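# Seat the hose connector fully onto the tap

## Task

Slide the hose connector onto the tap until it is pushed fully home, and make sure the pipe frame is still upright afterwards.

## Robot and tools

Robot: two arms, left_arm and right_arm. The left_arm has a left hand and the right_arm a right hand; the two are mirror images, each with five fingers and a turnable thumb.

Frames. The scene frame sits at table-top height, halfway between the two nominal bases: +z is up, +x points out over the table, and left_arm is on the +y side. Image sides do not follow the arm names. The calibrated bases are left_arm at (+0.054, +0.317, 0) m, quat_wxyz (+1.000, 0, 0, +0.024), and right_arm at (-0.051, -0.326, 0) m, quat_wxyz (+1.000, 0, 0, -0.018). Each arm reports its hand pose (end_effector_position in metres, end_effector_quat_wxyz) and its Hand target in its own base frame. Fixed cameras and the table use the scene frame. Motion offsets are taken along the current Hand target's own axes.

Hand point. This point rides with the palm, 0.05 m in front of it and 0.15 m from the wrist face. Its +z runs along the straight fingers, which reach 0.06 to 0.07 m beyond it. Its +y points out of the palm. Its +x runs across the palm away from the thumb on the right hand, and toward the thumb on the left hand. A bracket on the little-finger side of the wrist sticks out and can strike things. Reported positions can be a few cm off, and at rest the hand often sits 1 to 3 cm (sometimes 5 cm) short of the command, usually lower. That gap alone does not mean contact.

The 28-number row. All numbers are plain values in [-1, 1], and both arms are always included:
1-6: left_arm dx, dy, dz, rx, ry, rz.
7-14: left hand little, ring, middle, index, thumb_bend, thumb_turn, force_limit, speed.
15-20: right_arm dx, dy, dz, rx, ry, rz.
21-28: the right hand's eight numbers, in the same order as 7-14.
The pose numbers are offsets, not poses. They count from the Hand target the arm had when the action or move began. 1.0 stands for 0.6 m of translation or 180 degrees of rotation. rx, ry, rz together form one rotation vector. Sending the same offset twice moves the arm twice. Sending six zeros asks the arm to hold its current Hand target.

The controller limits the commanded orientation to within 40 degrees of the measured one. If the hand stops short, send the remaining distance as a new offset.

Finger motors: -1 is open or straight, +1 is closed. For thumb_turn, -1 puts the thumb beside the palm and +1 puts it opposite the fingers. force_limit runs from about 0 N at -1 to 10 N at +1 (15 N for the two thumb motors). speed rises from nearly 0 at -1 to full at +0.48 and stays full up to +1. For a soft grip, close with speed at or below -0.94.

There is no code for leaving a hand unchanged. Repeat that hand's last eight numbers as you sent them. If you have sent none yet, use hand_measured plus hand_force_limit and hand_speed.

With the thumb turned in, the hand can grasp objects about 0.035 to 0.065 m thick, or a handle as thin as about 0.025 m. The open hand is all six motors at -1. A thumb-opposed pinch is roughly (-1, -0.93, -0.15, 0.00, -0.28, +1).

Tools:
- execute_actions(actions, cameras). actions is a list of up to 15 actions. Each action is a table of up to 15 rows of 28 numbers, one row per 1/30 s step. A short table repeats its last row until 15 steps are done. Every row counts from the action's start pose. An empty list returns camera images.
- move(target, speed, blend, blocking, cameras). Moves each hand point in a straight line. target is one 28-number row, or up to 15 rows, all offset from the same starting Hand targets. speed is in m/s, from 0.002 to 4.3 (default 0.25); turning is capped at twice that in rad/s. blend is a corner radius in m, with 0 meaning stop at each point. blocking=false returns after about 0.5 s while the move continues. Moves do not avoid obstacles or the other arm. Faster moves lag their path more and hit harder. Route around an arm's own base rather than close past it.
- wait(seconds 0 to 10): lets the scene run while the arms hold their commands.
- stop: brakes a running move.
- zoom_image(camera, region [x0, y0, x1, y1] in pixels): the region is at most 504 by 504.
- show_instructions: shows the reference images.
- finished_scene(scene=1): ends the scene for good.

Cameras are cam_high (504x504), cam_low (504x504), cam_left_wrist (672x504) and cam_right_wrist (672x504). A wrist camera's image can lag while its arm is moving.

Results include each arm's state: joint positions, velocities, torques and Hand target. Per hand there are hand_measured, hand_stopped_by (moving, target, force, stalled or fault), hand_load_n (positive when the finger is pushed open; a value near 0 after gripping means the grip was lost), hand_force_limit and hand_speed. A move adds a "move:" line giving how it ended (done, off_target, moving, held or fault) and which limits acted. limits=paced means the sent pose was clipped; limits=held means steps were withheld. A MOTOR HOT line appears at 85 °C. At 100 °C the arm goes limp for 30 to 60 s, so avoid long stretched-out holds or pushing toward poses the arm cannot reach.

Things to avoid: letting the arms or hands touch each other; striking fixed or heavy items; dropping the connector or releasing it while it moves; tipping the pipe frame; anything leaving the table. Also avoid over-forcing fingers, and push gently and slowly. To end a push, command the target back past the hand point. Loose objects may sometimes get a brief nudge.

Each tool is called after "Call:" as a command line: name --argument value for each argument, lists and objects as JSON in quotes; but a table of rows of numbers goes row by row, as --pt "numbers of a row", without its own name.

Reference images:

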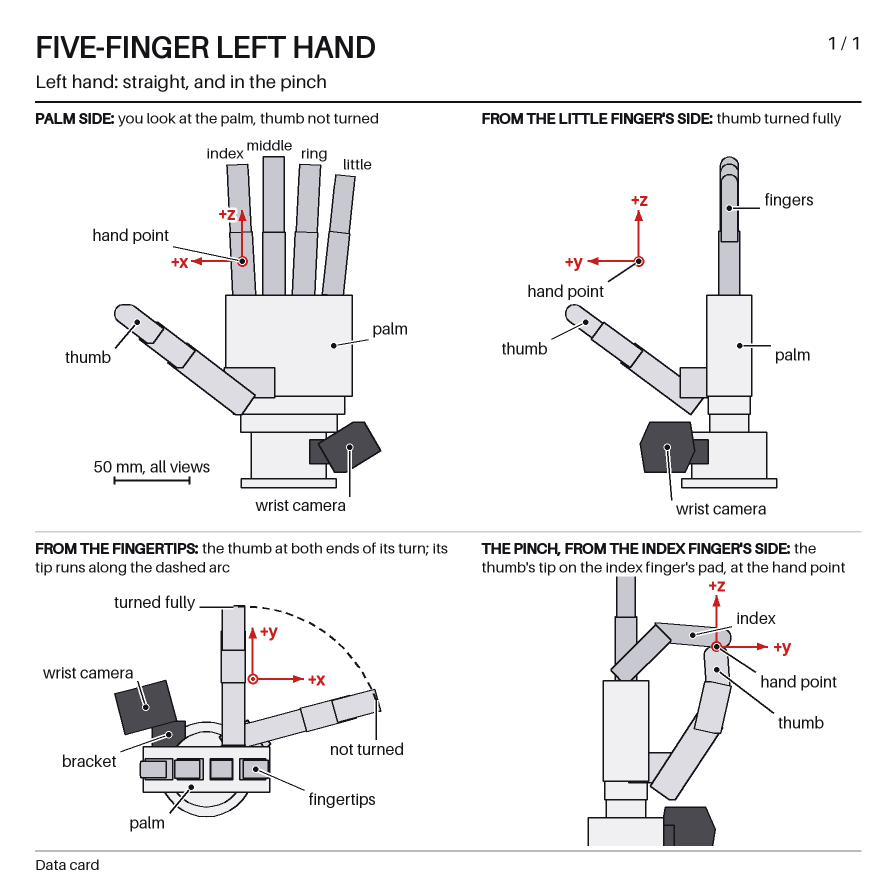

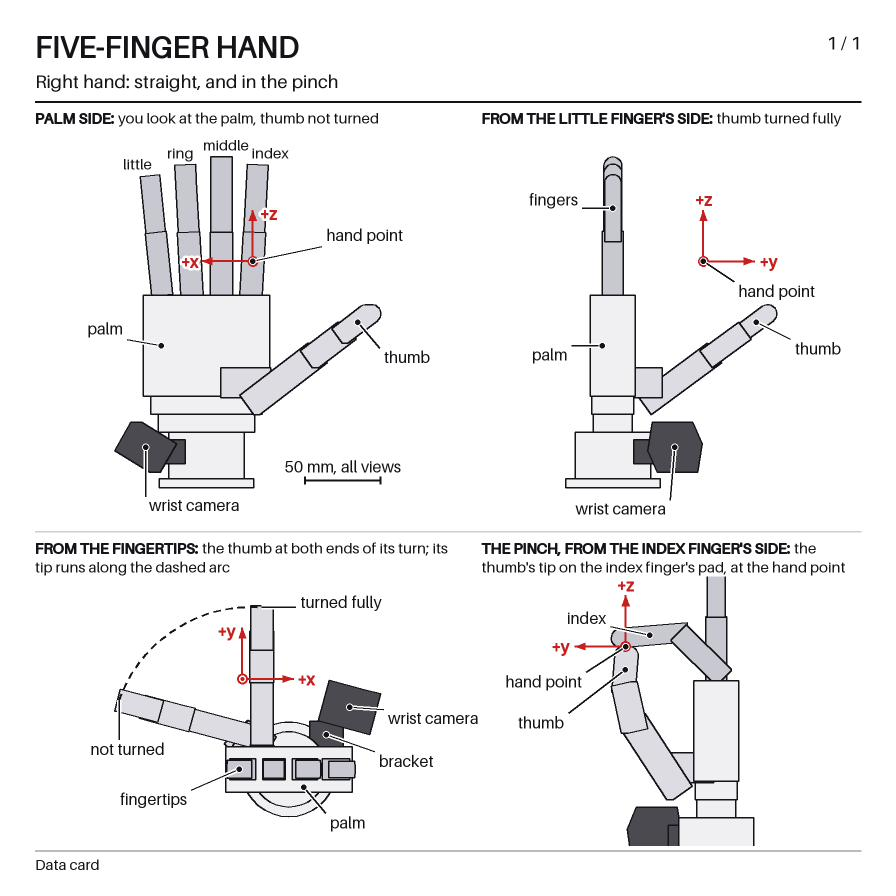

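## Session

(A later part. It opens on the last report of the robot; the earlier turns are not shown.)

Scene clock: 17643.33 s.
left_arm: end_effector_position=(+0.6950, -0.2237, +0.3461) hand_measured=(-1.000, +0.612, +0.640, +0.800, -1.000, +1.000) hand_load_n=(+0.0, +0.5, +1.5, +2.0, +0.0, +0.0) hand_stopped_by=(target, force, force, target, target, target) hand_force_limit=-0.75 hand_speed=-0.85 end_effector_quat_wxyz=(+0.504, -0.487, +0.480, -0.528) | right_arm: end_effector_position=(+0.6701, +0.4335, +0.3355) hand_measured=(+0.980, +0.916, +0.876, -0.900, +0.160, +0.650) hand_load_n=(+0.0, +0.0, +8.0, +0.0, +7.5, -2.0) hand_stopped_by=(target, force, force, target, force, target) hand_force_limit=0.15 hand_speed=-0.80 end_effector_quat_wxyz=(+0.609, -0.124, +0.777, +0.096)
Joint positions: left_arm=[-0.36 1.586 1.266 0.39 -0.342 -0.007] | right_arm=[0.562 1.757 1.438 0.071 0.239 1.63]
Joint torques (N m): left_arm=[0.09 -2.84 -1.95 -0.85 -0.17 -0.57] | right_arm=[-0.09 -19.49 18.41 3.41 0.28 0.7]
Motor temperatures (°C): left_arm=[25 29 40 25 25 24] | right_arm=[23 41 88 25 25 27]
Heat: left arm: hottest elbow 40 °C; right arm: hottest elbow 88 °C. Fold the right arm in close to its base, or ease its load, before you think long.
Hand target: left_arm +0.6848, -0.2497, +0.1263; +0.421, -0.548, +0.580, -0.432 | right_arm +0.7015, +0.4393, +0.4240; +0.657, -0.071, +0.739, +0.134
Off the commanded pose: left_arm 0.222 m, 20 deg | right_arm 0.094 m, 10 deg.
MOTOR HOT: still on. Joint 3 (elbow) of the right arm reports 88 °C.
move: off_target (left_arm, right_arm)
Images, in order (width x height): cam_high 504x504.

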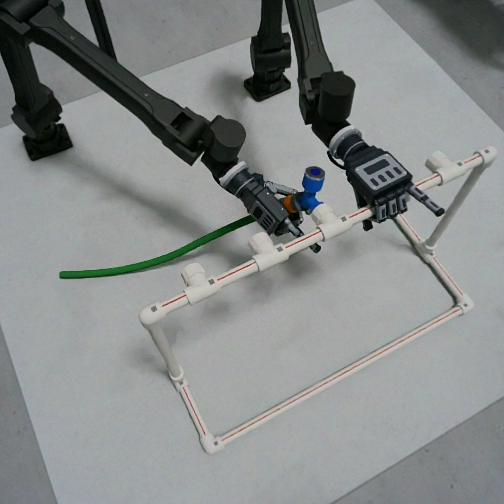

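Call:
move --target '[0,0,0,0,0,0,-1,0.8,0.85,0.8,-1,1,-0.75,-0.85,0.1796,-0.0244,-0.0006,0.0074,0.0552,-0.0147,0.98,0.98,0.985,-0.9,0.88,0.65,0.15,-0.8]' --speed 0.1

Call:
zoom_image --camera "cam_high" --region '[255, 155, 335, 235]'

Scene clock: 17662.27 s.
left_arm: end_effector_position=(+0.6951, -0.2237, +0.3462) hand_measured=(-1.000, +0.612, +0.640, +0.800, -1.000, +1.000) hand_load_n=(+0.0, +0.5, +1.5, +2.0, +0.0, +0.0) hand_stopped_by=(target, force, force, target, target, target) hand_force_limit=-0.75 hand_speed=-0.85 end_effector_quat_wxyz=(+0.504, -0.487, +0.480, -0.528) | right_arm: end_effector_position=(+0.6702, +0.4333, +0.3315) hand_measured=(+0.980, +0.916, +0.876, -0.900, +0.160, +0.650) hand_load_n=(+0.5, +0.5, +8.0, +0.0, +8.0, -2.0) hand_stopped_by=(target, force, force, target, force, target) hand_force_limit=0.15 hand_speed=-0.80 end_effector_quat_wxyz=(+0.605, -0.122, +0.781, +0.095)
Joint positions: left_arm=[-0.36 1.586 1.266 0.39 -0.342 -0.007] | right_arm=[0.563 1.759 1.438 0.059 0.244 1.636]
Joint torques (N m): left_arm=[0.09 -2.9 -1.95 -0.9 -0.16 -0.57] | right_arm=[-0.15 -15.09 11.54 2.02 0.38 0.61]
Motor temperatures (°C): left_arm=[25 29 39 25 25 24] | right_arm=[23 41 86 25 25 27]
Heat: left arm: hottest elbow 39 °C; right arm: hottest elbow 86 °C. Fold the right arm in close to its base, or ease its load, before you think long.
Hand target: left_arm +0.6848, -0.2497, +0.1263; +0.421, -0.548, +0.580, -0.432 | right_arm +0.6914, +0.4330, +0.3160; +0.594, -0.092, +0.793, +0.104
Off the commanded pose: left_arm 0.222 m, 20 deg | right_arm 0.026 m, 4 deg.
MOTOR HOT: still on. Joint 3 (elbow) of the right arm reports 86 °C.
move: off_target (left_arm, right_arm)

Scaled by 6.300.
This view is cut from an older image: the scene may have changed since it was taken.

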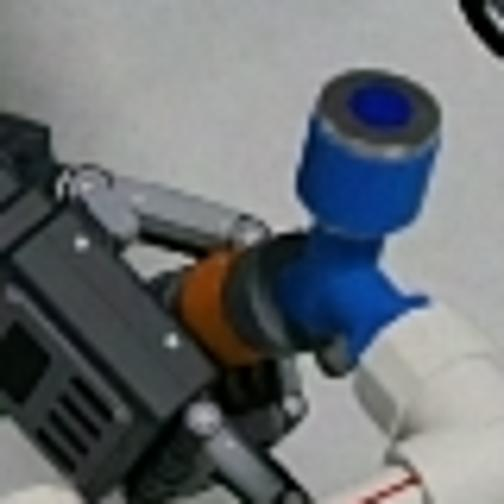

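Call:
wait --seconds 10 --cameras '["cam_high", "cam_low"]'

Call:
zoom_image --camera "cam_high" --region '[275, 180, 325, 230]'

Call:
zoom_image --camera "cam_low" --region '[300, 200, 400, 300]'

Scene clock: 17680.43 s.
left_arm: end_effector_position=(+0.6951, -0.2237, +0.3462) hand_measured=(-1.000, +0.612, +0.640, +0.800, -1.000, +1.000) hand_load_n=(+0.0, +0.5, +1.5, +2.0, +0.0, +0.0) hand_stopped_by=(target, force, force, target, target, target) hand_force_limit=-0.75 hand_speed=-0.85 end_effector_quat_wxyz=(+0.504, -0.487, +0.480, -0.528) | right_arm: end_effector_position=(+0.6702, +0.4333, +0.3315) hand_measured=(+0.980, +0.916, +0.876, -0.900, +0.160, +0.650) hand_load_n=(+0.0, +0.0, +8.0, +0.0, +8.0, -2.0) hand_stopped_by=(target, force, force, target, force, target) hand_force_limit=0.15 hand_speed=-0.80 end_effector_quat_wxyz=(+0.605, -0.122, +0.781, +0.095)
Joint positions: left_arm=[-0.36 1.586 1.266 0.39 -0.342 -0.007] | right_arm=[0.563 1.759 1.438 0.059 0.244 1.636]
Joint torques (N m): left_arm=[0.09 -2.9 -1.95 -0.91 -0.16 -0.57] | right_arm=[-0.26 -14.92 11.54 2.02 0.38 0.65]
Motor temperatures (°C): left_arm=[25 29 39 25 25 24] | right_arm=[23 40 80 24 25 27]
Heat: left arm: hottest elbow 39 °C; right arm: hottest elbow 80 °C.
Hand target: left_arm +0.6848, -0.2497, +0.1263; +0.421, -0.548, +0.580, -0.432 | right_arm +0.6914, +0.4330, +0.3161; +0.594, -0.092, +0.792, +0.104
Off the commanded pose: left_arm 0.222 m, 20 deg | right_arm 0.026 m, 4 deg.
MOTOR HOT: cleared for the motors of the right arm.
wait: 10.00 s; at rest from the start
Images, in order (width x height): cam_high 504x504, cam_low 504x504.

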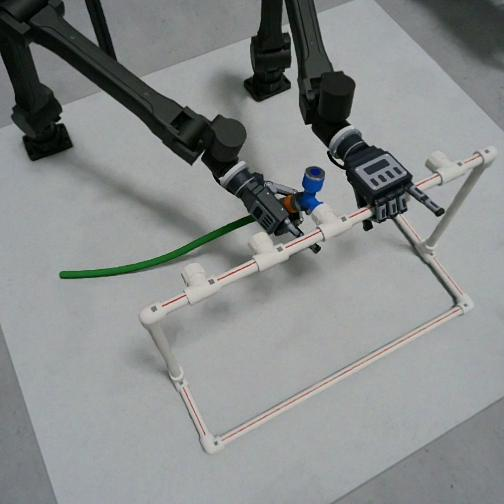

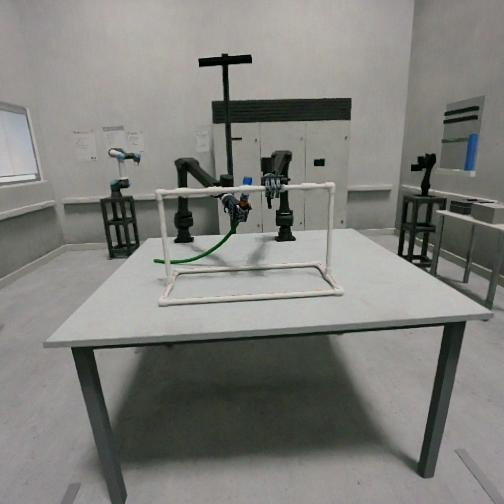

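Scaled by 10.080.

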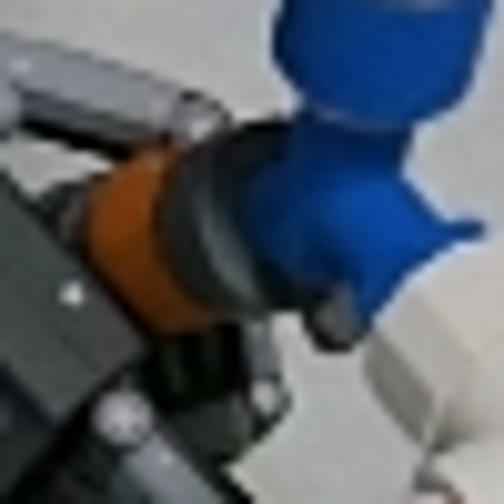

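Scaled by 5.040.

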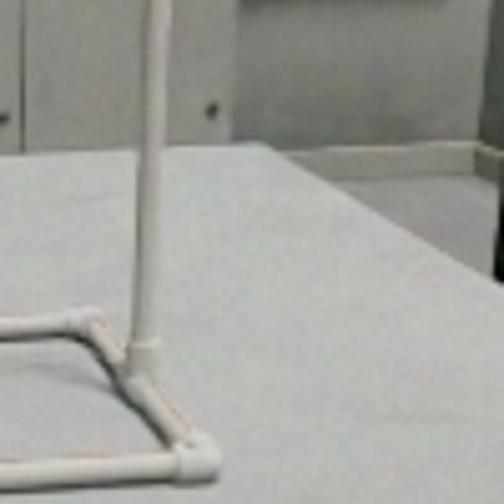

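Call:
wait --seconds 6

Scene clock: 17792.13 s.
left_arm: end_effector_position=(+0.6951, -0.2237, +0.3462) hand_measured=(-1.000, +0.612, +0.640, +0.800, -1.000, +1.000) hand_load_n=(+0.0, +0.5, +1.5, +2.0, +0.0, +0.0) hand_stopped_by=(target, force, force, target, target, target) hand_force_limit=-0.75 hand_speed=-0.85 end_effector_quat_wxyz=(+0.504, -0.487, +0.480, -0.528) | right_arm: end_effector_position=(+0.6702, +0.4333, +0.3315) hand_measured=(+0.980, +0.916, +0.876, -0.900, +0.160, +0.650) hand_load_n=(+0.5, +0.0, +8.0, +0.0, +7.5, -2.0) hand_stopped_by=(target, force, force, target, force, target) hand_force_limit=0.15 hand_speed=-0.80 end_effector_quat_wxyz=(+0.605, -0.122, +0.781, +0.095)
Joint positions: left_arm=[-0.36 1.586 1.266 0.39 -0.342 -0.007] | right_arm=[0.563 1.759 1.438 0.059 0.244 1.636]
Joint torques (N m): left_arm=[0.09 -2.84 -1.96 -0.9 -0.16 -0.57] | right_arm=[-0.09 -14.92 11.49 2.03 0.36 0.64]
Motor temperatures (°C): left_arm=[25 29 38 25 25 25] | right_arm=[23 38 65 24 25 27]
Heat: left arm: hottest elbow 38 °C; right arm: hottest elbow 65 °C.
Hand target: left_arm +0.6848, -0.2497, +0.1263; +0.421, -0.548, +0.580, -0.432 | right_arm +0.6914, +0.4330, +0.3161; +0.594, -0.092, +0.792, +0.104
Off the commanded pose: left_arm 0.222 m, 20 deg | right_arm 0.026 m, 4 deg.
wait: 6.00 s; at rest from the start

Call:
move --pt "0 0 0 0 0 0 -1 0.8 0.85 0.8 -1 1 -0.75 -0.85 -0.3564 0.0316 -0.0624 -0.0148 -0.1104 0.0294 0.98 0.98 0.985 -0.9 0.88 0.65 0.15 -0.8" --pt "0.0023 0.071 -0.006 -0.022 0 0 -1 0.8 0.85 0.8 -1 1 -0.75 -0.85 -0.490 0.0435 -0.0858 -0.0204 -0.1518 0.0404 0.98 0.98 0.985 -0.9 0.88 0.65 0.15 -0.8" --speed 0.15 --blend 0.03 --cameras '["cam_high"]'

Call:
zoom_image --camera "cam_high" --region '[255, 155, 335, 235]'

Scene clock: 17802.27 s.
left_arm: end_effector_position=(+0.6945, -0.2208, +0.3450) hand_measured=(-1.000, +0.612, +0.640, +0.800, -1.000, +1.000) hand_load_n=(+0.0, +1.0, +2.0, +2.0, +0.0, +0.0) hand_stopped_by=(target, force, force, target, target, target) hand_force_limit=-0.75 hand_speed=-0.85 end_effector_quat_wxyz=(+0.505, -0.490, +0.477, -0.526) | right_arm: end_effector_position=(+0.6698, +0.4363, +0.3416) hand_measured=(+0.980, +0.916, +0.876, -0.900, +0.160, +0.650) hand_load_n=(+0.0, +0.0, +8.0, +0.0, +7.5, -2.5) hand_stopped_by=(target, force, force, target, force, target) hand_force_limit=0.15 hand_speed=-0.80 end_effector_quat_wxyz=(+0.613, -0.124, +0.774, +0.101)
Joint positions: left_arm=[-0.358 1.584 1.261 0.39 -0.351 -0.01] | right_arm=[0.564 1.757 1.447 0.072 0.236 1.631]
Joint torques (N m): left_arm=[-0.38 -2.26 -5.27 -2.17 0 -0.76] | right_arm=[-0.5 -28.1 25.95 7.51 -0.05 0.71]
Motor temperatures (°C): left_arm=[25 29 38 25 25 25] | right_arm=[23 39 66 24 25 27]
Heat: left arm: hottest elbow 38 °C; right arm: hottest elbow 66 °C.
Hand target: left_arm +0.6697, -0.2495, +0.0860; +0.402, -0.562, +0.595, -0.411 | right_arm +0.7184, +0.4505, +0.6140; +0.753, -0.033, +0.630, +0.185
Off the commanded pose: left_arm 0.262 m, 24 deg | right_arm 0.277 m, 27 deg.
move: off_target (left_arm, right_arm)
Images, in order (width x height): cam_high 504x504.

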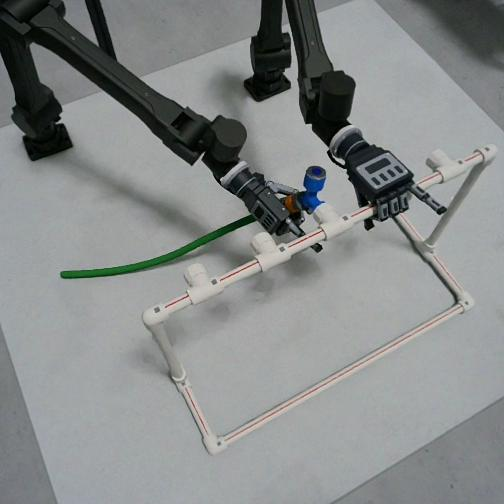

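Scaled by 6.300.

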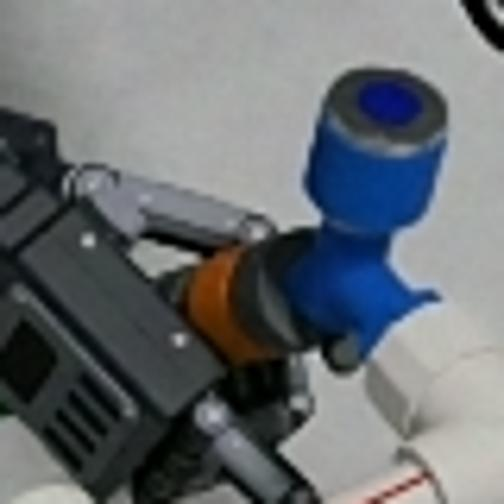

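Call:
move --pt "0 0 0 0 0 0 -1 0.8 0.85 0.8 -1 1 -0.75 -0.85 -0.008 0 0 0 0 0.0255 0.98 0.98 0.985 -0.9 0.88 0.65 0.15 -0.8" --pt "0 0 0 0 0 0 -1 0.8 0.85 0.8 -1 1 -0.75 -0.85 0.008 0 0 0 0 -0.0255 0.98 0.98 0.985 -0.9 0.88 0.65 0.15 -0.8" --pt "0 0 0 0 0 0 -1 0.8 0.85 0.8 -1 1 -0.75 -0.85 0 0.0117 0 -0.0159 0 0 0.98 0.98 0.985 -0.9 0.88 0.65 0.15 -0.8" --pt "0 0 0 0 0 0 -1 0.8 0.85 0.8 -1 1 -0.75 -0.85 0 -0.0117 0 0.0159 0 0 0.98 0.98 0.985 -0.9 0.88 0.65 0.15 -0.8" --pt "0 0 0 0 0 0 -1 0.8 0.85 0.8 -1 1 -0.75 -0.85 0 0 0 0.003 0.023 -0.006 0.98 0.98 0.985 -0.9 0.88 0.65 0.15 -0.8" --pt "0 0 0 0 0 0 -1 0.8 0.85 0.8 -1 1 -0.75 -0.85 0 0 0 -0.003 -0.023 0.006 0.98 0.98 0.985 -0.9 0.88 0.65 0.15 -0.8" --pt "0 0 0 0 0 0 -1 0.8 0.85 0.8 -1 1 -0.75 -0.85 0 0 0 0 0 0 0.98 0.98 0.985 -0.9 0.88 0.65 0.15 -0.8" --speed 0.15 --cameras '["cam_high"]'

Call:
zoom_image --camera "cam_high" --region '[255, 155, 335, 235]'

Scene clock: 17831.93 s.
left_arm: end_effector_position=(+0.6959, -0.2057, +0.3422) hand_measured=(-1.000, +0.612, +0.640, +0.800, -1.000, +1.000) hand_load_n=(-0.5, +0.5, +3.0, +4.5, +0.0, +0.0) hand_stopped_by=(target, force, force, target, target, target) hand_force_limit=-0.75 hand_speed=-0.85 end_effector_quat_wxyz=(+0.513, -0.499, +0.471, -0.515) | right_arm: end_effector_position=(+0.6765, +0.4479, +0.3501) hand_measured=(+0.980, +0.916, +0.876, -0.900, +0.158, +0.650) hand_load_n=(+0.5, +0.0, +6.5, +0.0, +16.5, -11.0) hand_stopped_by=(target, force, force, target, force, target) hand_force_limit=0.15 hand_speed=-0.80 end_effector_quat_wxyz=(+0.637, -0.138, +0.751, +0.108)
Joint positions: left_arm=[-0.343 1.58 1.252 0.39 -0.369 -0.009] | right_arm=[0.564 1.79 1.471 0.149 0.211 1.592]
Joint torques (N m): left_arm=[-1.44 -1.96 -4.92 -2.15 0.87 -0.79] | right_arm=[-0.5 -29.57 26.36 4.64 0.54 1.13]
Motor temperatures (°C): left_arm=[25 29 38 25 25 25] | right_arm=[23 42 88 25 25 27]
Heat: left arm: hottest elbow 38 °C; right arm: hottest elbow 88 °C. Fold the right arm in close to its base, or ease its load, before you think long.
Hand target: left_arm +0.6697, -0.2498, +0.0862; +0.402, -0.562, +0.595, -0.411 | right_arm +0.7185, +0.4505, +0.6138; +0.753, -0.033, +0.630, +0.185
Off the commanded pose: left_arm 0.261 m, 24 deg | right_arm 0.267 m, 24 deg.
MOTOR HOT: joint 3 (elbow) of the right arm reports 88 °C; the controller stops that arm at 100 °C. To cool a motor, set the load down, stop pushing, or move to a pose that needs little force.
move: off_target (left_arm, right_arm)
Images, in order (width x height): cam_high 504x504.

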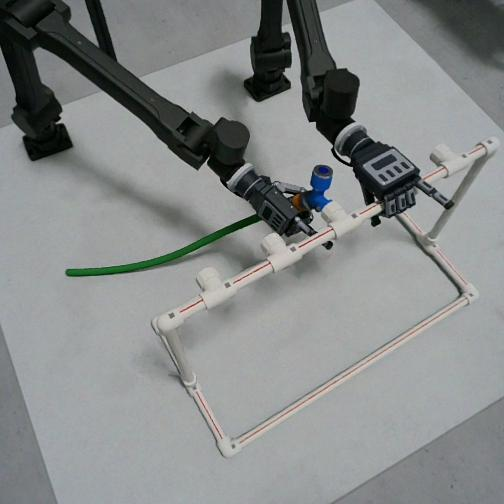

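Scaled by 6.300.

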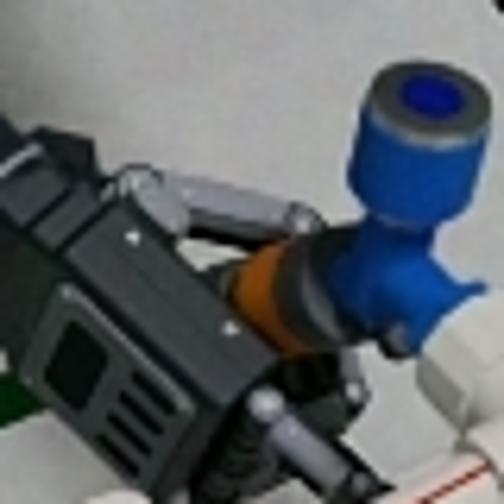

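Call:
move --target '[-0.0023,-0.071,0.006,0.022,0,0,-1,0.8,0.85,0.8,-1,1,-0.75,-0.85,0.372,-0.0825,-0.121,0.0163,0.1214,-0.0323,0.98,0.98,0.985,-0.9,0.88,0.65,0.15,-0.8]' --speed 0.15 --cameras '["cam_high"]'

Call:
zoom_image --camera "cam_high" --region '[255, 155, 335, 235]'

Scene clock: 17846.30 s.
left_arm: end_effector_position=(+0.6858, -0.2014, +0.3436) hand_measured=(-1.000, +0.612, +0.640, +0.800, -1.000, +1.000) hand_load_n=(+0.0, +0.0, +2.0, +5.0, +0.0, +0.0) hand_stopped_by=(target, force, force, target, target, target) hand_force_limit=-0.75 hand_speed=-0.85 end_effector_quat_wxyz=(+0.514, -0.499, +0.470, -0.515) | right_arm: end_effector_position=(+0.6671, +0.4490, +0.3396) hand_measured=(+0.980, +0.916, +0.876, -0.900, +0.158, +0.650) hand_load_n=(+0.0, +0.0, +7.0, +0.0, +16.5, -9.5) hand_stopped_by=(target, force, force, target, force, target) hand_force_limit=0.15 hand_speed=-0.80 end_effector_quat_wxyz=(+0.617, -0.137, +0.768, +0.101)
Joint positions: left_arm=[-0.343 1.552 1.221 0.395 -0.371 -0.007] | right_arm=[0.577 1.771 1.456 0.089 0.232 1.609]
Joint torques (N m): left_arm=[-1.08 -0.15 0.06 -0.77 1.17 -0.6] | right_arm=[-1.26 -18.26 14.6 1.92 0.67 0.91]
Motor temperatures (°C): left_arm=[25 29 38 25 26 25] | right_arm=[23 42 97 25 25 28]
Heat: left arm: hottest elbow 38 °C; right arm: hottest elbow 97 °C. Fold the right arm in close to its base, or ease its load, before you think long.
Hand target: left_arm +0.6875, -0.2497, +0.1251; +0.421, -0.548, +0.580, -0.431 | right_arm +0.6969, +0.4366, +0.3753; +0.629, -0.080, +0.764, +0.121
Off the commanded pose: left_arm 0.224 m, 20 deg | right_arm 0.048 m, 7 deg.
MOTOR HOT: still on. Joint 3 (elbow) of the right arm reports 97 °C.
move: off_target (left_arm, right_arm)
Images, in order (width x height): cam_high 504x504.

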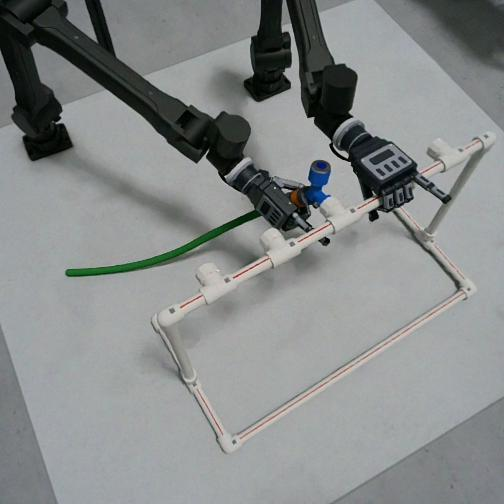

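Scaled by 6.300.

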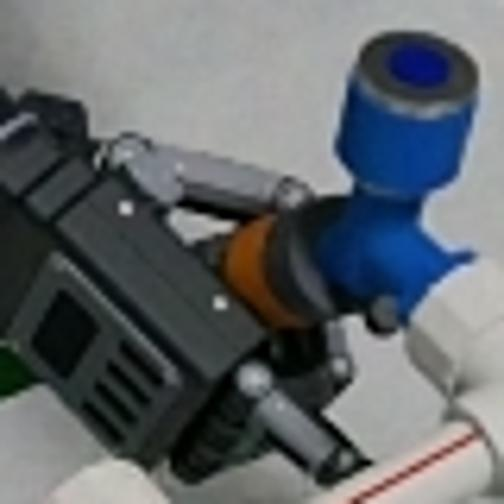

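Call:
move --target '[0,0,0,0,0,0,-1,0.8,0.85,0.8,-1,1,-0.75,-0.85,0.1165,-0.013,0.0088,0.0048,0.0359,-0.0096,0.98,0.98,0.985,-0.9,0.88,0.65,0.15,-0.8]' --speed 0.15

Scene clock: 17853.53 s.
left_arm: end_effector_position=(+0.6858, -0.2014, +0.3436) hand_measured=(-1.000, +0.612, +0.640, +0.800, -1.000, +1.000) hand_load_n=(+0.0, +0.5, +2.0, +5.0, +0.0, +0.0) hand_stopped_by=(target, force, force, target, target, target) hand_force_limit=-0.75 hand_speed=-0.85 end_effector_quat_wxyz=(+0.514, -0.499, +0.470, -0.515) | right_arm: end_effector_position=(+0.6671, +0.4487, +0.3375) hand_measured=(+0.980, +0.916, +0.876, -0.900, +0.158, +0.650) hand_load_n=(+0.0, +0.0, +7.0, +0.0, +16.5, -8.5) hand_stopped_by=(target, force, force, target, force, target) hand_force_limit=0.15 hand_speed=-0.80 end_effector_quat_wxyz=(+0.614, -0.137, +0.771, +0.098)
Joint positions: left_arm=[-0.343 1.552 1.221 0.395 -0.371 -0.007] | right_arm=[0.578 1.771 1.456 0.081 0.238 1.61]
Joint torques (N m): left_arm=[-1.08 -0.15 0.08 -0.75 1.16 -0.6] | right_arm=[-1.14 -16.15 9.11 1.37 0.71 0.9]
Motor temperatures (°C): left_arm=[25 29 38 25 26 25] | right_arm=[23 41 92 25 25 28]
Heat: left arm: hottest elbow 38 °C; right arm: hottest elbow 92 °C. Fold the right arm in close to its base, or ease its load, before you think long.
Hand target: left_arm +0.6876, -0.2497, +0.1251; +0.421, -0.548, +0.580, -0.431 | right_arm +0.6904, +0.4326, +0.3053; +0.587, -0.094, +0.797, +0.101
Off the commanded pose: left_arm 0.224 m, 20 deg | right_arm 0.043 m, 7 deg.
MOTOR HOT: still on. Joint 3 (elbow) of the right arm reports 92 °C.
move: off_target (left_arm, right_arm)

Call:
move --target '[-0.0862,-0.3552,-0.1078,0.1077,-0.0213,-0.0174,-1,0.8,0.85,0.8,-1,1,-0.75,-0.85,0,0,0,0,0,0,0.98,0.98,0.985,-0.9,0.88,0.65,0.15,-0.8]' --speed 0.1 --cameras '["cam_high"]'

Scene clock: 17890.47 s.
left_arm: end_effector_position=(+0.6854, -0.2001, +0.3567) hand_measured=(-1.000, +0.612, +0.640, +0.800, -1.000, +1.000) hand_load_n=(+0.0, +0.0, +1.5, +4.5, +0.0, +0.0) hand_stopped_by=(target, force, force, target, target, target) hand_force_limit=-0.75 hand_speed=-0.85 end_effector_quat_wxyz=(+0.520, -0.493, +0.465, -0.520) | right_arm: end_effector_position=(+0.6669, +0.4489, +0.3366) hand_measured=(+0.980, +0.916, +0.876, -0.900, +0.158, +0.650) hand_load_n=(+0.0, +0.0, +6.5, -0.5, +16.5, -8.5) hand_stopped_by=(target, force, force, target, force, target) hand_force_limit=0.15 hand_speed=-0.80 end_effector_quat_wxyz=(+0.613, -0.137, +0.772, +0.098)
Joint positions: left_arm=[-0.342 1.542 1.229 0.401 -0.371 0.002] | right_arm=[0.579 1.771 1.456 0.078 0.239 1.611]
Joint torques (N m): left_arm=[2.61 -13.1 11.26 2.03 0.12 0] | right_arm=[-1.38 -16.09 9.1 1.31 0.64 0.89]
Motor temperatures (°C): left_arm=[25 29 38 25 27 25] | right_arm=[23 40 74 24 26 28]
Heat: left arm: hottest elbow 38 °C; right arm: hottest elbow 74 °C.
Hand target: left_arm +0.6859, -0.2014, +0.3484; +0.514, -0.499, +0.470, -0.516 | right_arm +0.6903, +0.4326, +0.3052; +0.587, -0.094, +0.798, +0.101
Off the commanded pose: left_arm 0.008 m, 1 deg | right_arm 0.042 m, 6 deg.
MOTOR HOT: cleared for the motors of the right arm.
move: off_target (right_arm)
Images, in order (width x height): cam_high 504x504.

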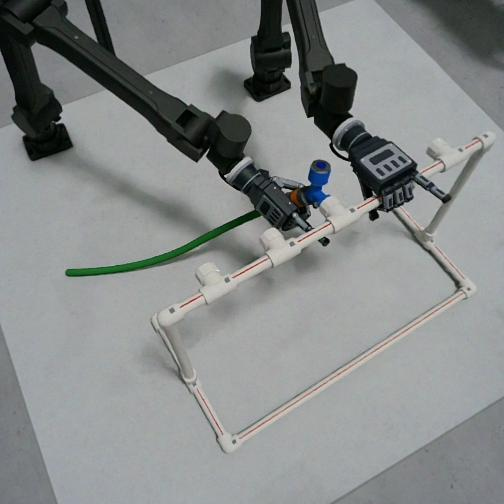

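Call:
move --target '[0,0,0,0,0,0,-1,-1,-1,-1,-1,1,-0.75,-0.7,0,0,0,0,0,0,0.98,0.98,0.985,-0.9,0.88,0.65,0.15,-0.8]' --speed 0.1 --cameras '["cam_high"]'

Scene clock: 17900.63 s.
left_arm: end_effector_position=(+0.6849, -0.2000, +0.3583) hand_measured=(-1.000, -1.000, -1.000, -1.000, -1.000, +1.000) hand_load_n=(+0.0, +0.0, -0.5, +0.0, +0.0, +0.0) hand_stopped_by=(target, target, target, target, target, target) hand_force_limit=-0.75 hand_speed=-0.70 end_effector_quat_wxyz=(+0.521, -0.493, +0.464, -0.521) | right_arm: end_effector_position=(+0.6669, +0.4488, +0.3367) hand_measured=(+0.980, +0.916, +0.876, -0.900, +0.158, +0.650) hand_load_n=(+0.0, +0.5, +6.5, +0.0, +16.0, -7.5) hand_stopped_by=(target, force, force, target, force, target) hand_force_limit=0.15 hand_speed=-0.80 end_effector_quat_wxyz=(+0.613, -0.136, +0.772, +0.098)
Joint positions: left_arm=[-0.342 1.54 1.229 0.401 -0.371 0.002] | right_arm=[0.579 1.771 1.456 0.078 0.24 1.611]
Joint torques (N m): left_arm=[2.61 -12.86 11.3 2.07 0.12 0] | right_arm=[-1.26 -16.21 9.1 1.28 0.63 0.89]
Motor temperatures (°C): left_arm=[25 30 39 25 26 24] | right_arm=[23 40 71 24 26 28]
Heat: left arm: hottest elbow 39 °C; right arm: hottest elbow 71 °C.
Hand target: left_arm +0.6859, -0.2014, +0.3485; +0.514, -0.499, +0.470, -0.516 | right_arm +0.6904, +0.4326, +0.3052; +0.587, -0.094, +0.798, +0.101
Off the commanded pose: left_arm 0.010 m, 1 deg | right_arm 0.042 m, 6 deg.
move: off_target (right_arm)
Images, in order (width x height): cam_high 504x504.

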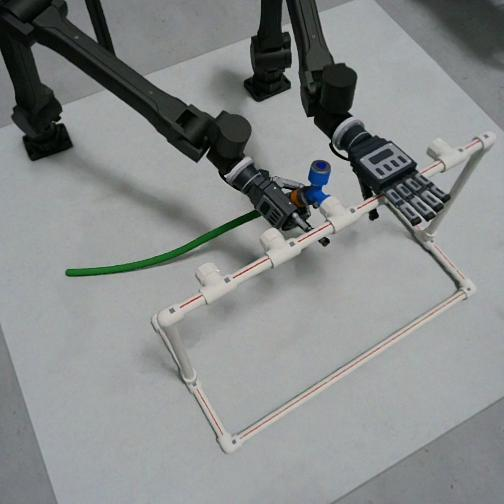

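Call:
move --pt "0 -0.0392 0 0 0 0 -1 -1 -1 -1 -1 1 -0.75 -0.7 0 0 0 0 0 0 0.98 0.98 0.985 -0.9 0.88 0.65 0.15 -0.8" --pt "0 -0.085 -0.05 0 0 0 -1 -1 -1 -1 -1 1 -0.75 -0.7 0 0 0 0 0 0 0.98 0.98 0.985 -0.9 0.88 0.65 0.15 -0.8" --pt "0 -0.09 -0.25 0 0 0 -1 -1 -1 -1 -1 1 -0.75 -0.7 0 0 0 0 0 0 0.98 0.98 0.985 -0.9 0.88 0.65 0.15 -0.8" --pt "-0.0877 -0.1452 -0.3722 -0.0224 0.3293 0.0049 -1 -1 -1 -1 -1 1 -0.75 -0.7 0 0 0 0 0 0 0.98 0.98 0.985 -0.9 0.88 0.65 0.15 -0.8" --speed 0.15 --blend '[0.005,0.01,0.03,0]' --cameras '["all"]'

Scene clock: 17942.00 s.
left_arm: end_effector_position=(+0.4441, -0.1566, +0.3992) hand_measured=(-1.000, -1.000, -1.000, -1.000, -1.000, +1.000) hand_load_n=(+0.0, +0.0, +0.0, +0.0, +0.0, +0.0) hand_stopped_by=(target, target, target, target, target, target) hand_force_limit=-0.75 hand_speed=-0.70 end_effector_quat_wxyz=(+0.185, -0.205, +0.684, -0.675) | right_arm: end_effector_position=(+0.6669, +0.4488, +0.3367) hand_measured=(+0.980, +0.916, +0.876, -0.900, +0.158, +0.650) hand_load_n=(+0.5, +0.0, +6.5, +0.0, +16.0, -7.5) hand_stopped_by=(target, force, force, target, force, target) hand_force_limit=0.15 hand_speed=-0.80 end_effector_quat_wxyz=(+0.613, -0.136, +0.772, +0.098)
Joint positions: left_arm=[0.067 1.113 1.023 0.049 1.078 0.014] | right_arm=[0.579 1.771 1.456 0.078 0.24 1.611]
Joint torques (N m): left_arm=[3.31 -4.95 16.68 1.96 0.19 0.24] | right_arm=[-1.2 -16.15 9.1 1.29 0.64 0.88]
Motor temperatures (°C): left_arm=[25 30 43 25 25 24] | right_arm=[23 39 64 24 26 28]
Heat: left arm: hottest elbow 43 °C; right arm: hottest elbow 64 °C.
Hand target: left_arm +0.4563, -0.1524, +0.4202; +0.201, -0.192, +0.683, -0.675 | right_arm +0.6904, +0.4326, +0.3052; +0.587, -0.094, +0.798, +0.101
Off the commanded pose: left_arm 0.025 m, 2 deg | right_arm 0.042 m, 6 deg.
move: off_target (left_arm, right_arm)
camera_calibration:
cam_left_wrist: T_world_to_cam=[[-0.141113, -0.136466, 0.980543, -0.349995], [-0.979272, -0.126129, -0.158484, 0.496103], [0.145303, -0.982582, -0.115839, -0.0570991], [0, 0, 0, 1]] pos_world=[0.444727, -0.0412939, 0.415195]
cam_right_wrist: T_world_to_cam=[[-0.398159, 0.875332, -0.274343, -0.0393017], [-0.458347, 0.0692232, 0.886073, -0.0377038], [0.794599, 0.478542, 0.373644, -0.760195], [0, 0, 0, 1]] pos_world=[0.571121, 0.400798, 0.306668]

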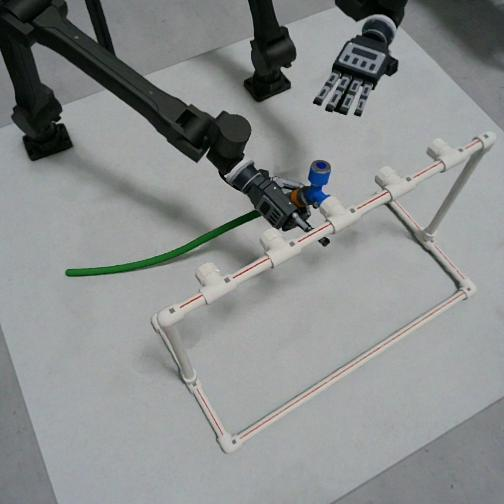

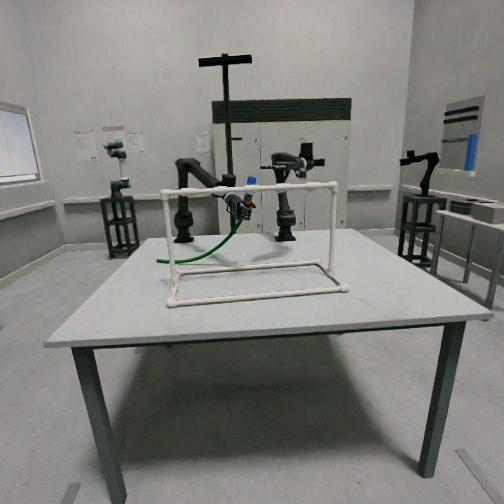

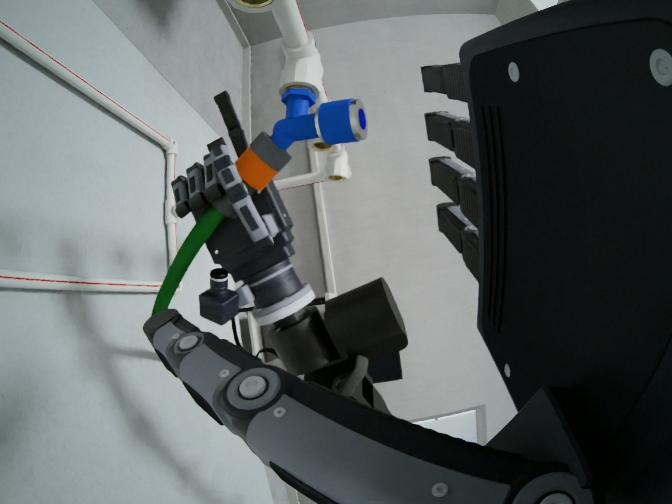

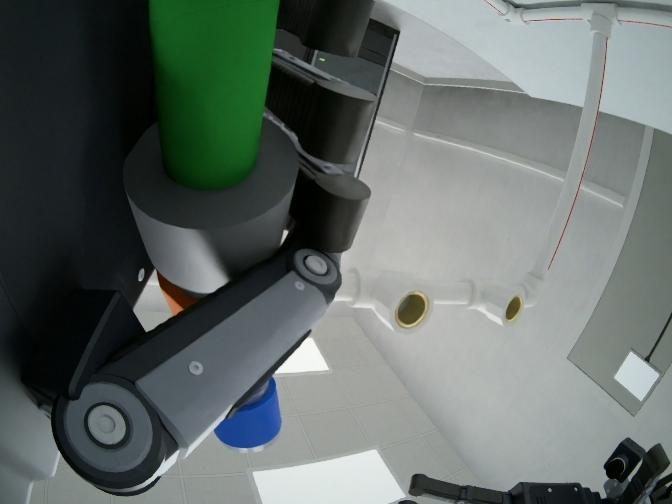

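Call:
zoom_image --camera "cam_left_wrist" --region '[225, 115, 315, 205]'

Call:
zoom_image --camera "cam_left_wrist" --region '[240, 125, 300, 185]'

Scaled by 5.600 from the camera's 672x504 image, which has a finer 960x720 frame.

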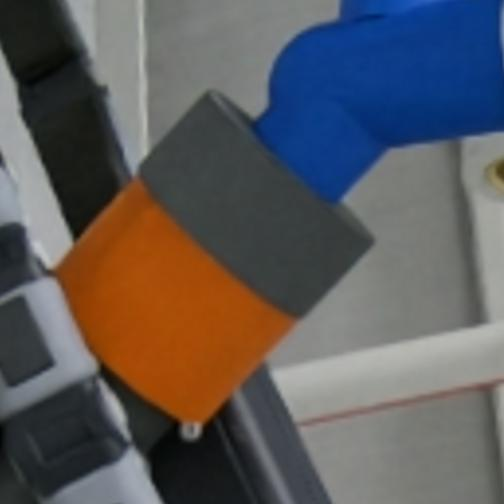

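Scaled by 8.400 from the camera's 672x504 image, which has a finer 960x720 frame.

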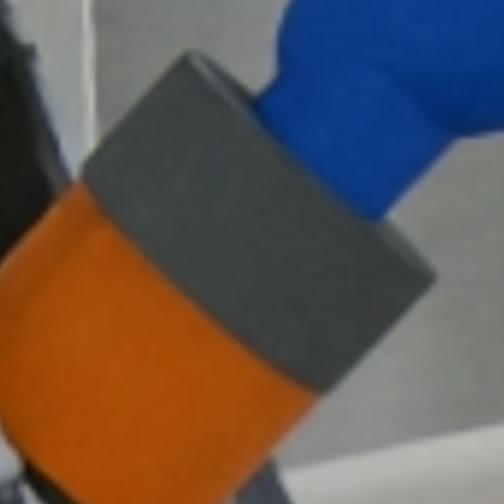

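Call:
move --target '[0,0,0,0,0,0,-1,-1,-1,-1,-1,1,-0.75,-0.7,-0.0399,0.0378,-0.0168,-0.0098,-0.0133,0.0014,0.98,0.98,0.985,-0.9,0.88,0.65,0.15,-0.8]' --speed 0.05 --cameras '["cam_high","cam_left_wrist"]'

Call:
zoom_image --camera "cam_left_wrist" --region '[140, 80, 392, 332]'

Scene clock: 18053.47 s.
left_arm: end_effector_position=(+0.4441, -0.1566, +0.3992) hand_measured=(-1.000, -1.000, -1.000, -1.000, -1.000, +1.000) hand_load_n=(+0.0, -0.5, +0.0, +0.0, +0.0, +0.0) hand_stopped_by=(target, target, target, target, target, target) hand_force_limit=-0.75 hand_speed=-0.70 end_effector_quat_wxyz=(+0.185, -0.205, +0.684, -0.675) | right_arm: end_effector_position=(+0.6668, +0.4493, +0.3374) hand_measured=(+0.980, +0.916, +0.876, -0.900, +0.158, +0.650) hand_load_n=(+0.0, +0.0, +6.5, +0.0, +16.0, -8.0) hand_stopped_by=(target, force, force, target, force, target) hand_force_limit=0.15 hand_speed=-0.80 end_effector_quat_wxyz=(+0.614, -0.136, +0.771, +0.097)
Joint positions: left_arm=[0.067 1.113 1.023 0.049 1.079 0.014] | right_arm=[0.581 1.771 1.457 0.078 0.243 1.611]
Joint torques (N m): left_arm=[3.25 -5.01 16.69 1.89 0.18 0.23] | right_arm=[0.5 -16.38 11.79 1.51 0.4 0.89]
Motor temperatures (°C): left_arm=[25 30 61 25 25 23] | right_arm=[23 38 58 24 26 28]
Heat: left arm: hottest elbow 61 °C; right arm: hottest elbow 58 °C.
Hand target: left_arm +0.4563, -0.1524, +0.4202; +0.201, -0.192, +0.683, -0.675 | right_arm +0.6821, +0.4524, +0.3322; +0.602, -0.099, +0.784, +0.116
Off the commanded pose: left_arm 0.025 m, 2 deg | right_arm 0.016 m, 5 deg.
move: off_target (left_arm, right_arm)
camera_calibration:
cam_left_wrist: T_world_to_cam=[[-0.141712, -0.136776, 0.980413, -0.349674], [-0.979244, -0.125614, -0.159067, 0.496452], [0.14491, -0.982605, -0.116136, -0.0568167], [0, 0, 0, 1]] pos_world=[0.444828, -0.0412943, 0.415196]
Images, in order (width x height): cam_high 504x504, cam_left_wrist 672x504.

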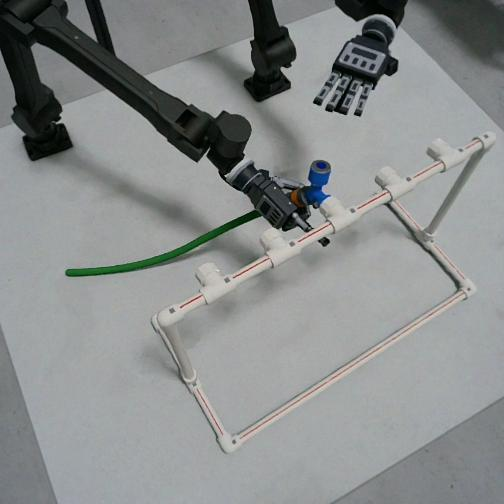

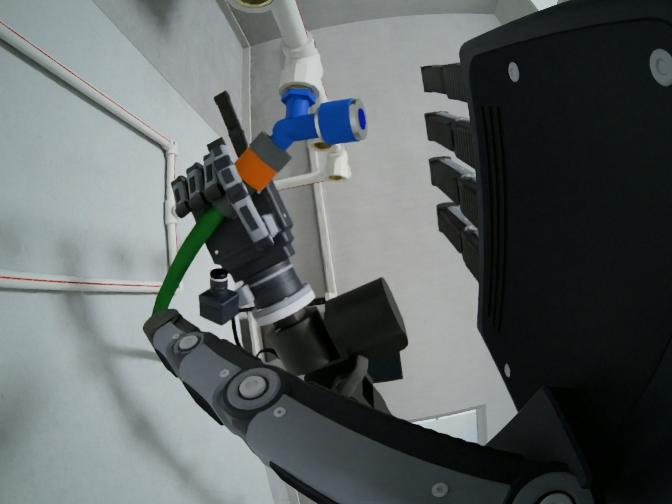

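Scaled by 2.000 from the camera's 672x504 image, which has a finer 960x720 frame.

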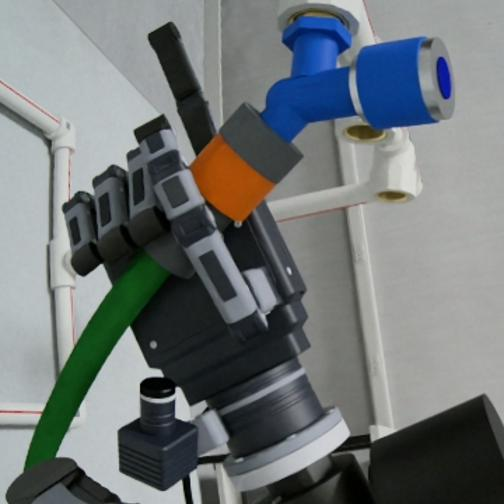

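Call:
move --target '[0,0,0,0,0,0,-1,-1,-1,-1,-1,1,-0.75,-0.7,0,0,0,0,0,0,0.98,0.98,0.985,-0.9,-0.1,0.65,0.15,-0.85]' --speed 0.05 --cameras '["cam_left_wrist"]'

Call:
zoom_image --camera "cam_left_wrist" --region '[140, 80, 392, 332]'

Scene clock: 18062.23 s.
left_arm: end_effector_position=(+0.4441, -0.1566, +0.3992) hand_measured=(-1.000, -1.000, -1.000, -1.000, -1.000, +1.000) hand_load_n=(+0.0, +0.0, +0.0, +0.0, +0.0, +0.0) hand_stopped_by=(target, target, target, target, target, target) hand_force_limit=-0.75 hand_speed=-0.70 end_effector_quat_wxyz=(+0.185, -0.204, +0.684, -0.675) | right_arm: end_effector_position=(+0.6696, +0.4476, +0.3354) hand_measured=(+0.980, +0.916, +0.876, -0.900, -0.100, +0.650) hand_load_n=(+0.0, +0.0, +1.0, +0.0, +1.5, +0.0) hand_stopped_by=(target, force, force, target, target, target) hand_force_limit=0.15 hand_speed=-0.85 end_effector_quat_wxyz=(+0.607, -0.110, +0.779, +0.112)
Joint positions: left_arm=[0.067 1.113 1.023 0.049 1.079 0.015] | right_arm=[0.582 1.777 1.457 0.072 0.252 1.676]
Joint torques (N m): left_arm=[3.25 -4.95 16.69 1.91 0.17 0.22] | right_arm=[0.44 -16.85 12.07 1.55 0.11 0.26]
Motor temperatures (°C): left_arm=[25 30 61 25 25 23] | right_arm=[23 38 59 24 26 28]
Heat: left arm: hottest elbow 61 °C; right arm: hottest elbow 59 °C.
Hand target: left_arm +0.4563, -0.1524, +0.4202; +0.201, -0.192, +0.683, -0.675 | right_arm +0.6819, +0.4526, +0.3321; +0.602, -0.099, +0.784, +0.116
Off the commanded pose: left_arm 0.025 m, 2 deg | right_arm 0.014 m, 2 deg.
move: off_target (left_arm, right_arm)
camera_calibration:
cam_left_wrist: T_world_to_cam=[[-0.142107, -0.136936, 0.980334, -0.349473], [-0.979172, -0.12564, -0.159488, 0.496594], [0.145009, -0.98258, -0.11623, -0.0568205], [0, 0, 0, 1]] pos_world=[0.444828, -0.0412941, 0.415197]
Images, in order (width x height): cam_left_wrist 672x504.

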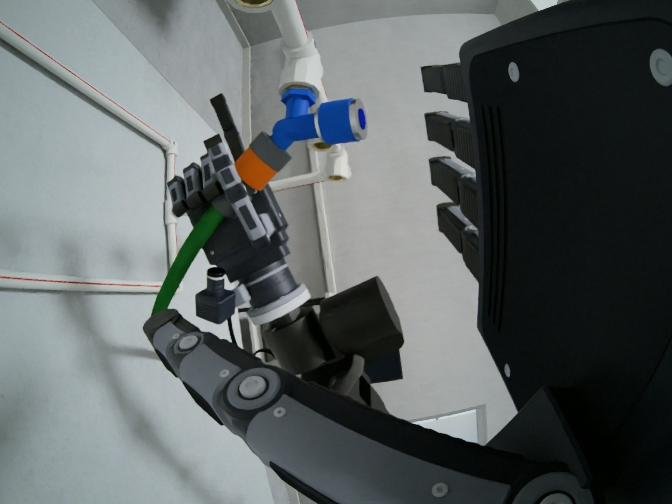

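Scaled by 2.000 from the camera's 672x504 image, which has a finer 960x720 frame.

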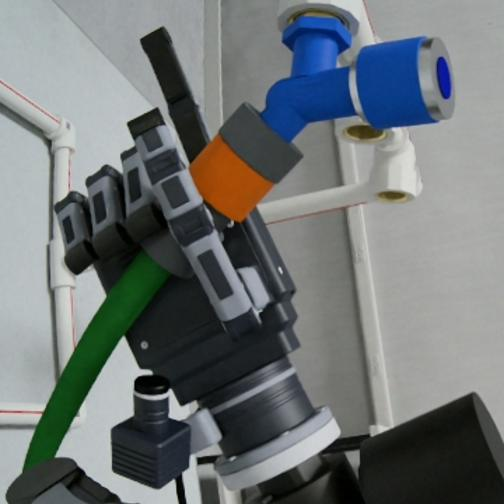

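Call:
move --pt "0 0 0 0 0 0 -1 -1 -1 -1 -1 1 -0.75 -0.7 0 0 0 0 0 0 0.98 0.98 0.985 -0.9 -1 0.65 0.15 -0.75" --pt "0 0 0 0 0 0 -1 -1 -1 -1 -1 1 -0.75 -0.7 0 0 0 0 0 0 0.4 0.4 0.4 -0.9 -1 0.65 0.15 -0.8" --speed 0.05 --cameras '["cam_left_wrist"]'

Call:
zoom_image --camera "cam_left_wrist" --region '[140, 80, 392, 332]'

Scene clock: 18085.83 s.
left_arm: end_effector_position=(+0.4441, -0.1566, +0.3992) hand_measured=(-1.000, -1.000, -1.000, -1.000, -1.000, +1.000) hand_load_n=(+0.0, +0.0, +0.0, +0.0, +0.0, +0.0) hand_stopped_by=(target, target, target, target, target, target) hand_force_limit=-0.75 hand_speed=-0.70 end_effector_quat_wxyz=(+0.185, -0.204, +0.684, -0.675) | right_arm: end_effector_position=(+0.6730, +0.4485, +0.3194) hand_measured=(+0.400, +0.400, +0.400, -0.900, -1.000, +0.650) hand_load_n=(+0.0, +0.0, +0.0, +0.0, +0.0, +0.0) hand_stopped_by=(target, target, target, target, target, target) hand_force_limit=0.15 hand_speed=-0.80 end_effector_quat_wxyz=(+0.597, -0.107, +0.787, +0.110)
Joint positions: left_arm=[0.067 1.113 1.023 0.049 1.079 0.015] | right_arm=[0.582 1.795 1.457 0.064 0.255 1.689]
Joint torques (N m): left_arm=[3.25 -4.95 16.7 1.91 0.18 0.23] | right_arm=[0.32 -18.73 12 1.87 -0.01 0.14]
Motor temperatures (°C): left_arm=[25 29 62 25 25 23] | right_arm=[23 38 61 24 26 27]
Heat: left arm: hottest elbow 62 °C; right arm: hottest elbow 61 °C.
Hand target: left_arm +0.4563, -0.1524, +0.4202; +0.201, -0.192, +0.683, -0.675 | right_arm +0.6819, +0.4526, +0.3322; +0.602, -0.099, +0.784, +0.116
Off the commanded pose: left_arm 0.025 m, 2 deg | right_arm 0.016 m, 1 deg.
move: off_target (left_arm, right_arm); target 2's new numbers were sent with right_arm's hand 0.016 m and 1 deg from that target
camera_calibration:
cam_left_wrist: T_world_to_cam=[[-0.142107, -0.136936, 0.980334, -0.349473], [-0.979172, -0.12564, -0.159488, 0.496594], [0.145009, -0.98258, -0.11623, -0.0568205], [0, 0, 0, 1]] pos_world=[0.444828, -0.0412941, 0.415197]
Images, in order (width x height): cam_left_wrist 672x504.

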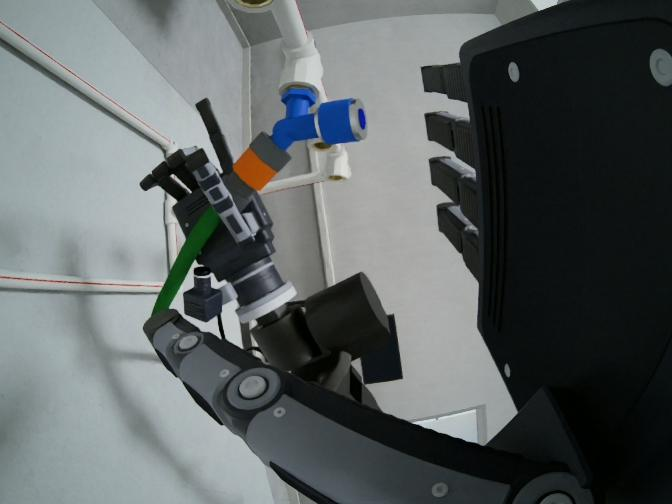

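Scaled by 2.000 from the camera's 672x504 image, which has a finer 960x720 frame.

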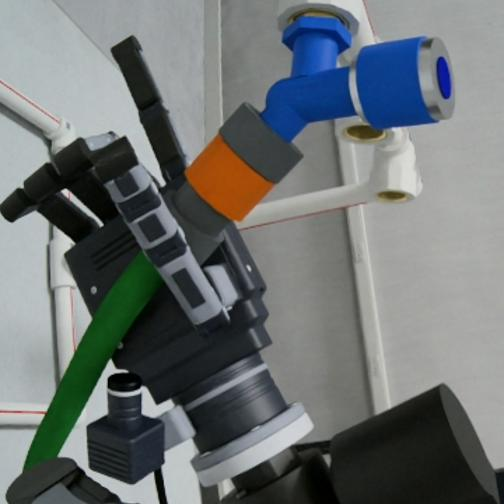

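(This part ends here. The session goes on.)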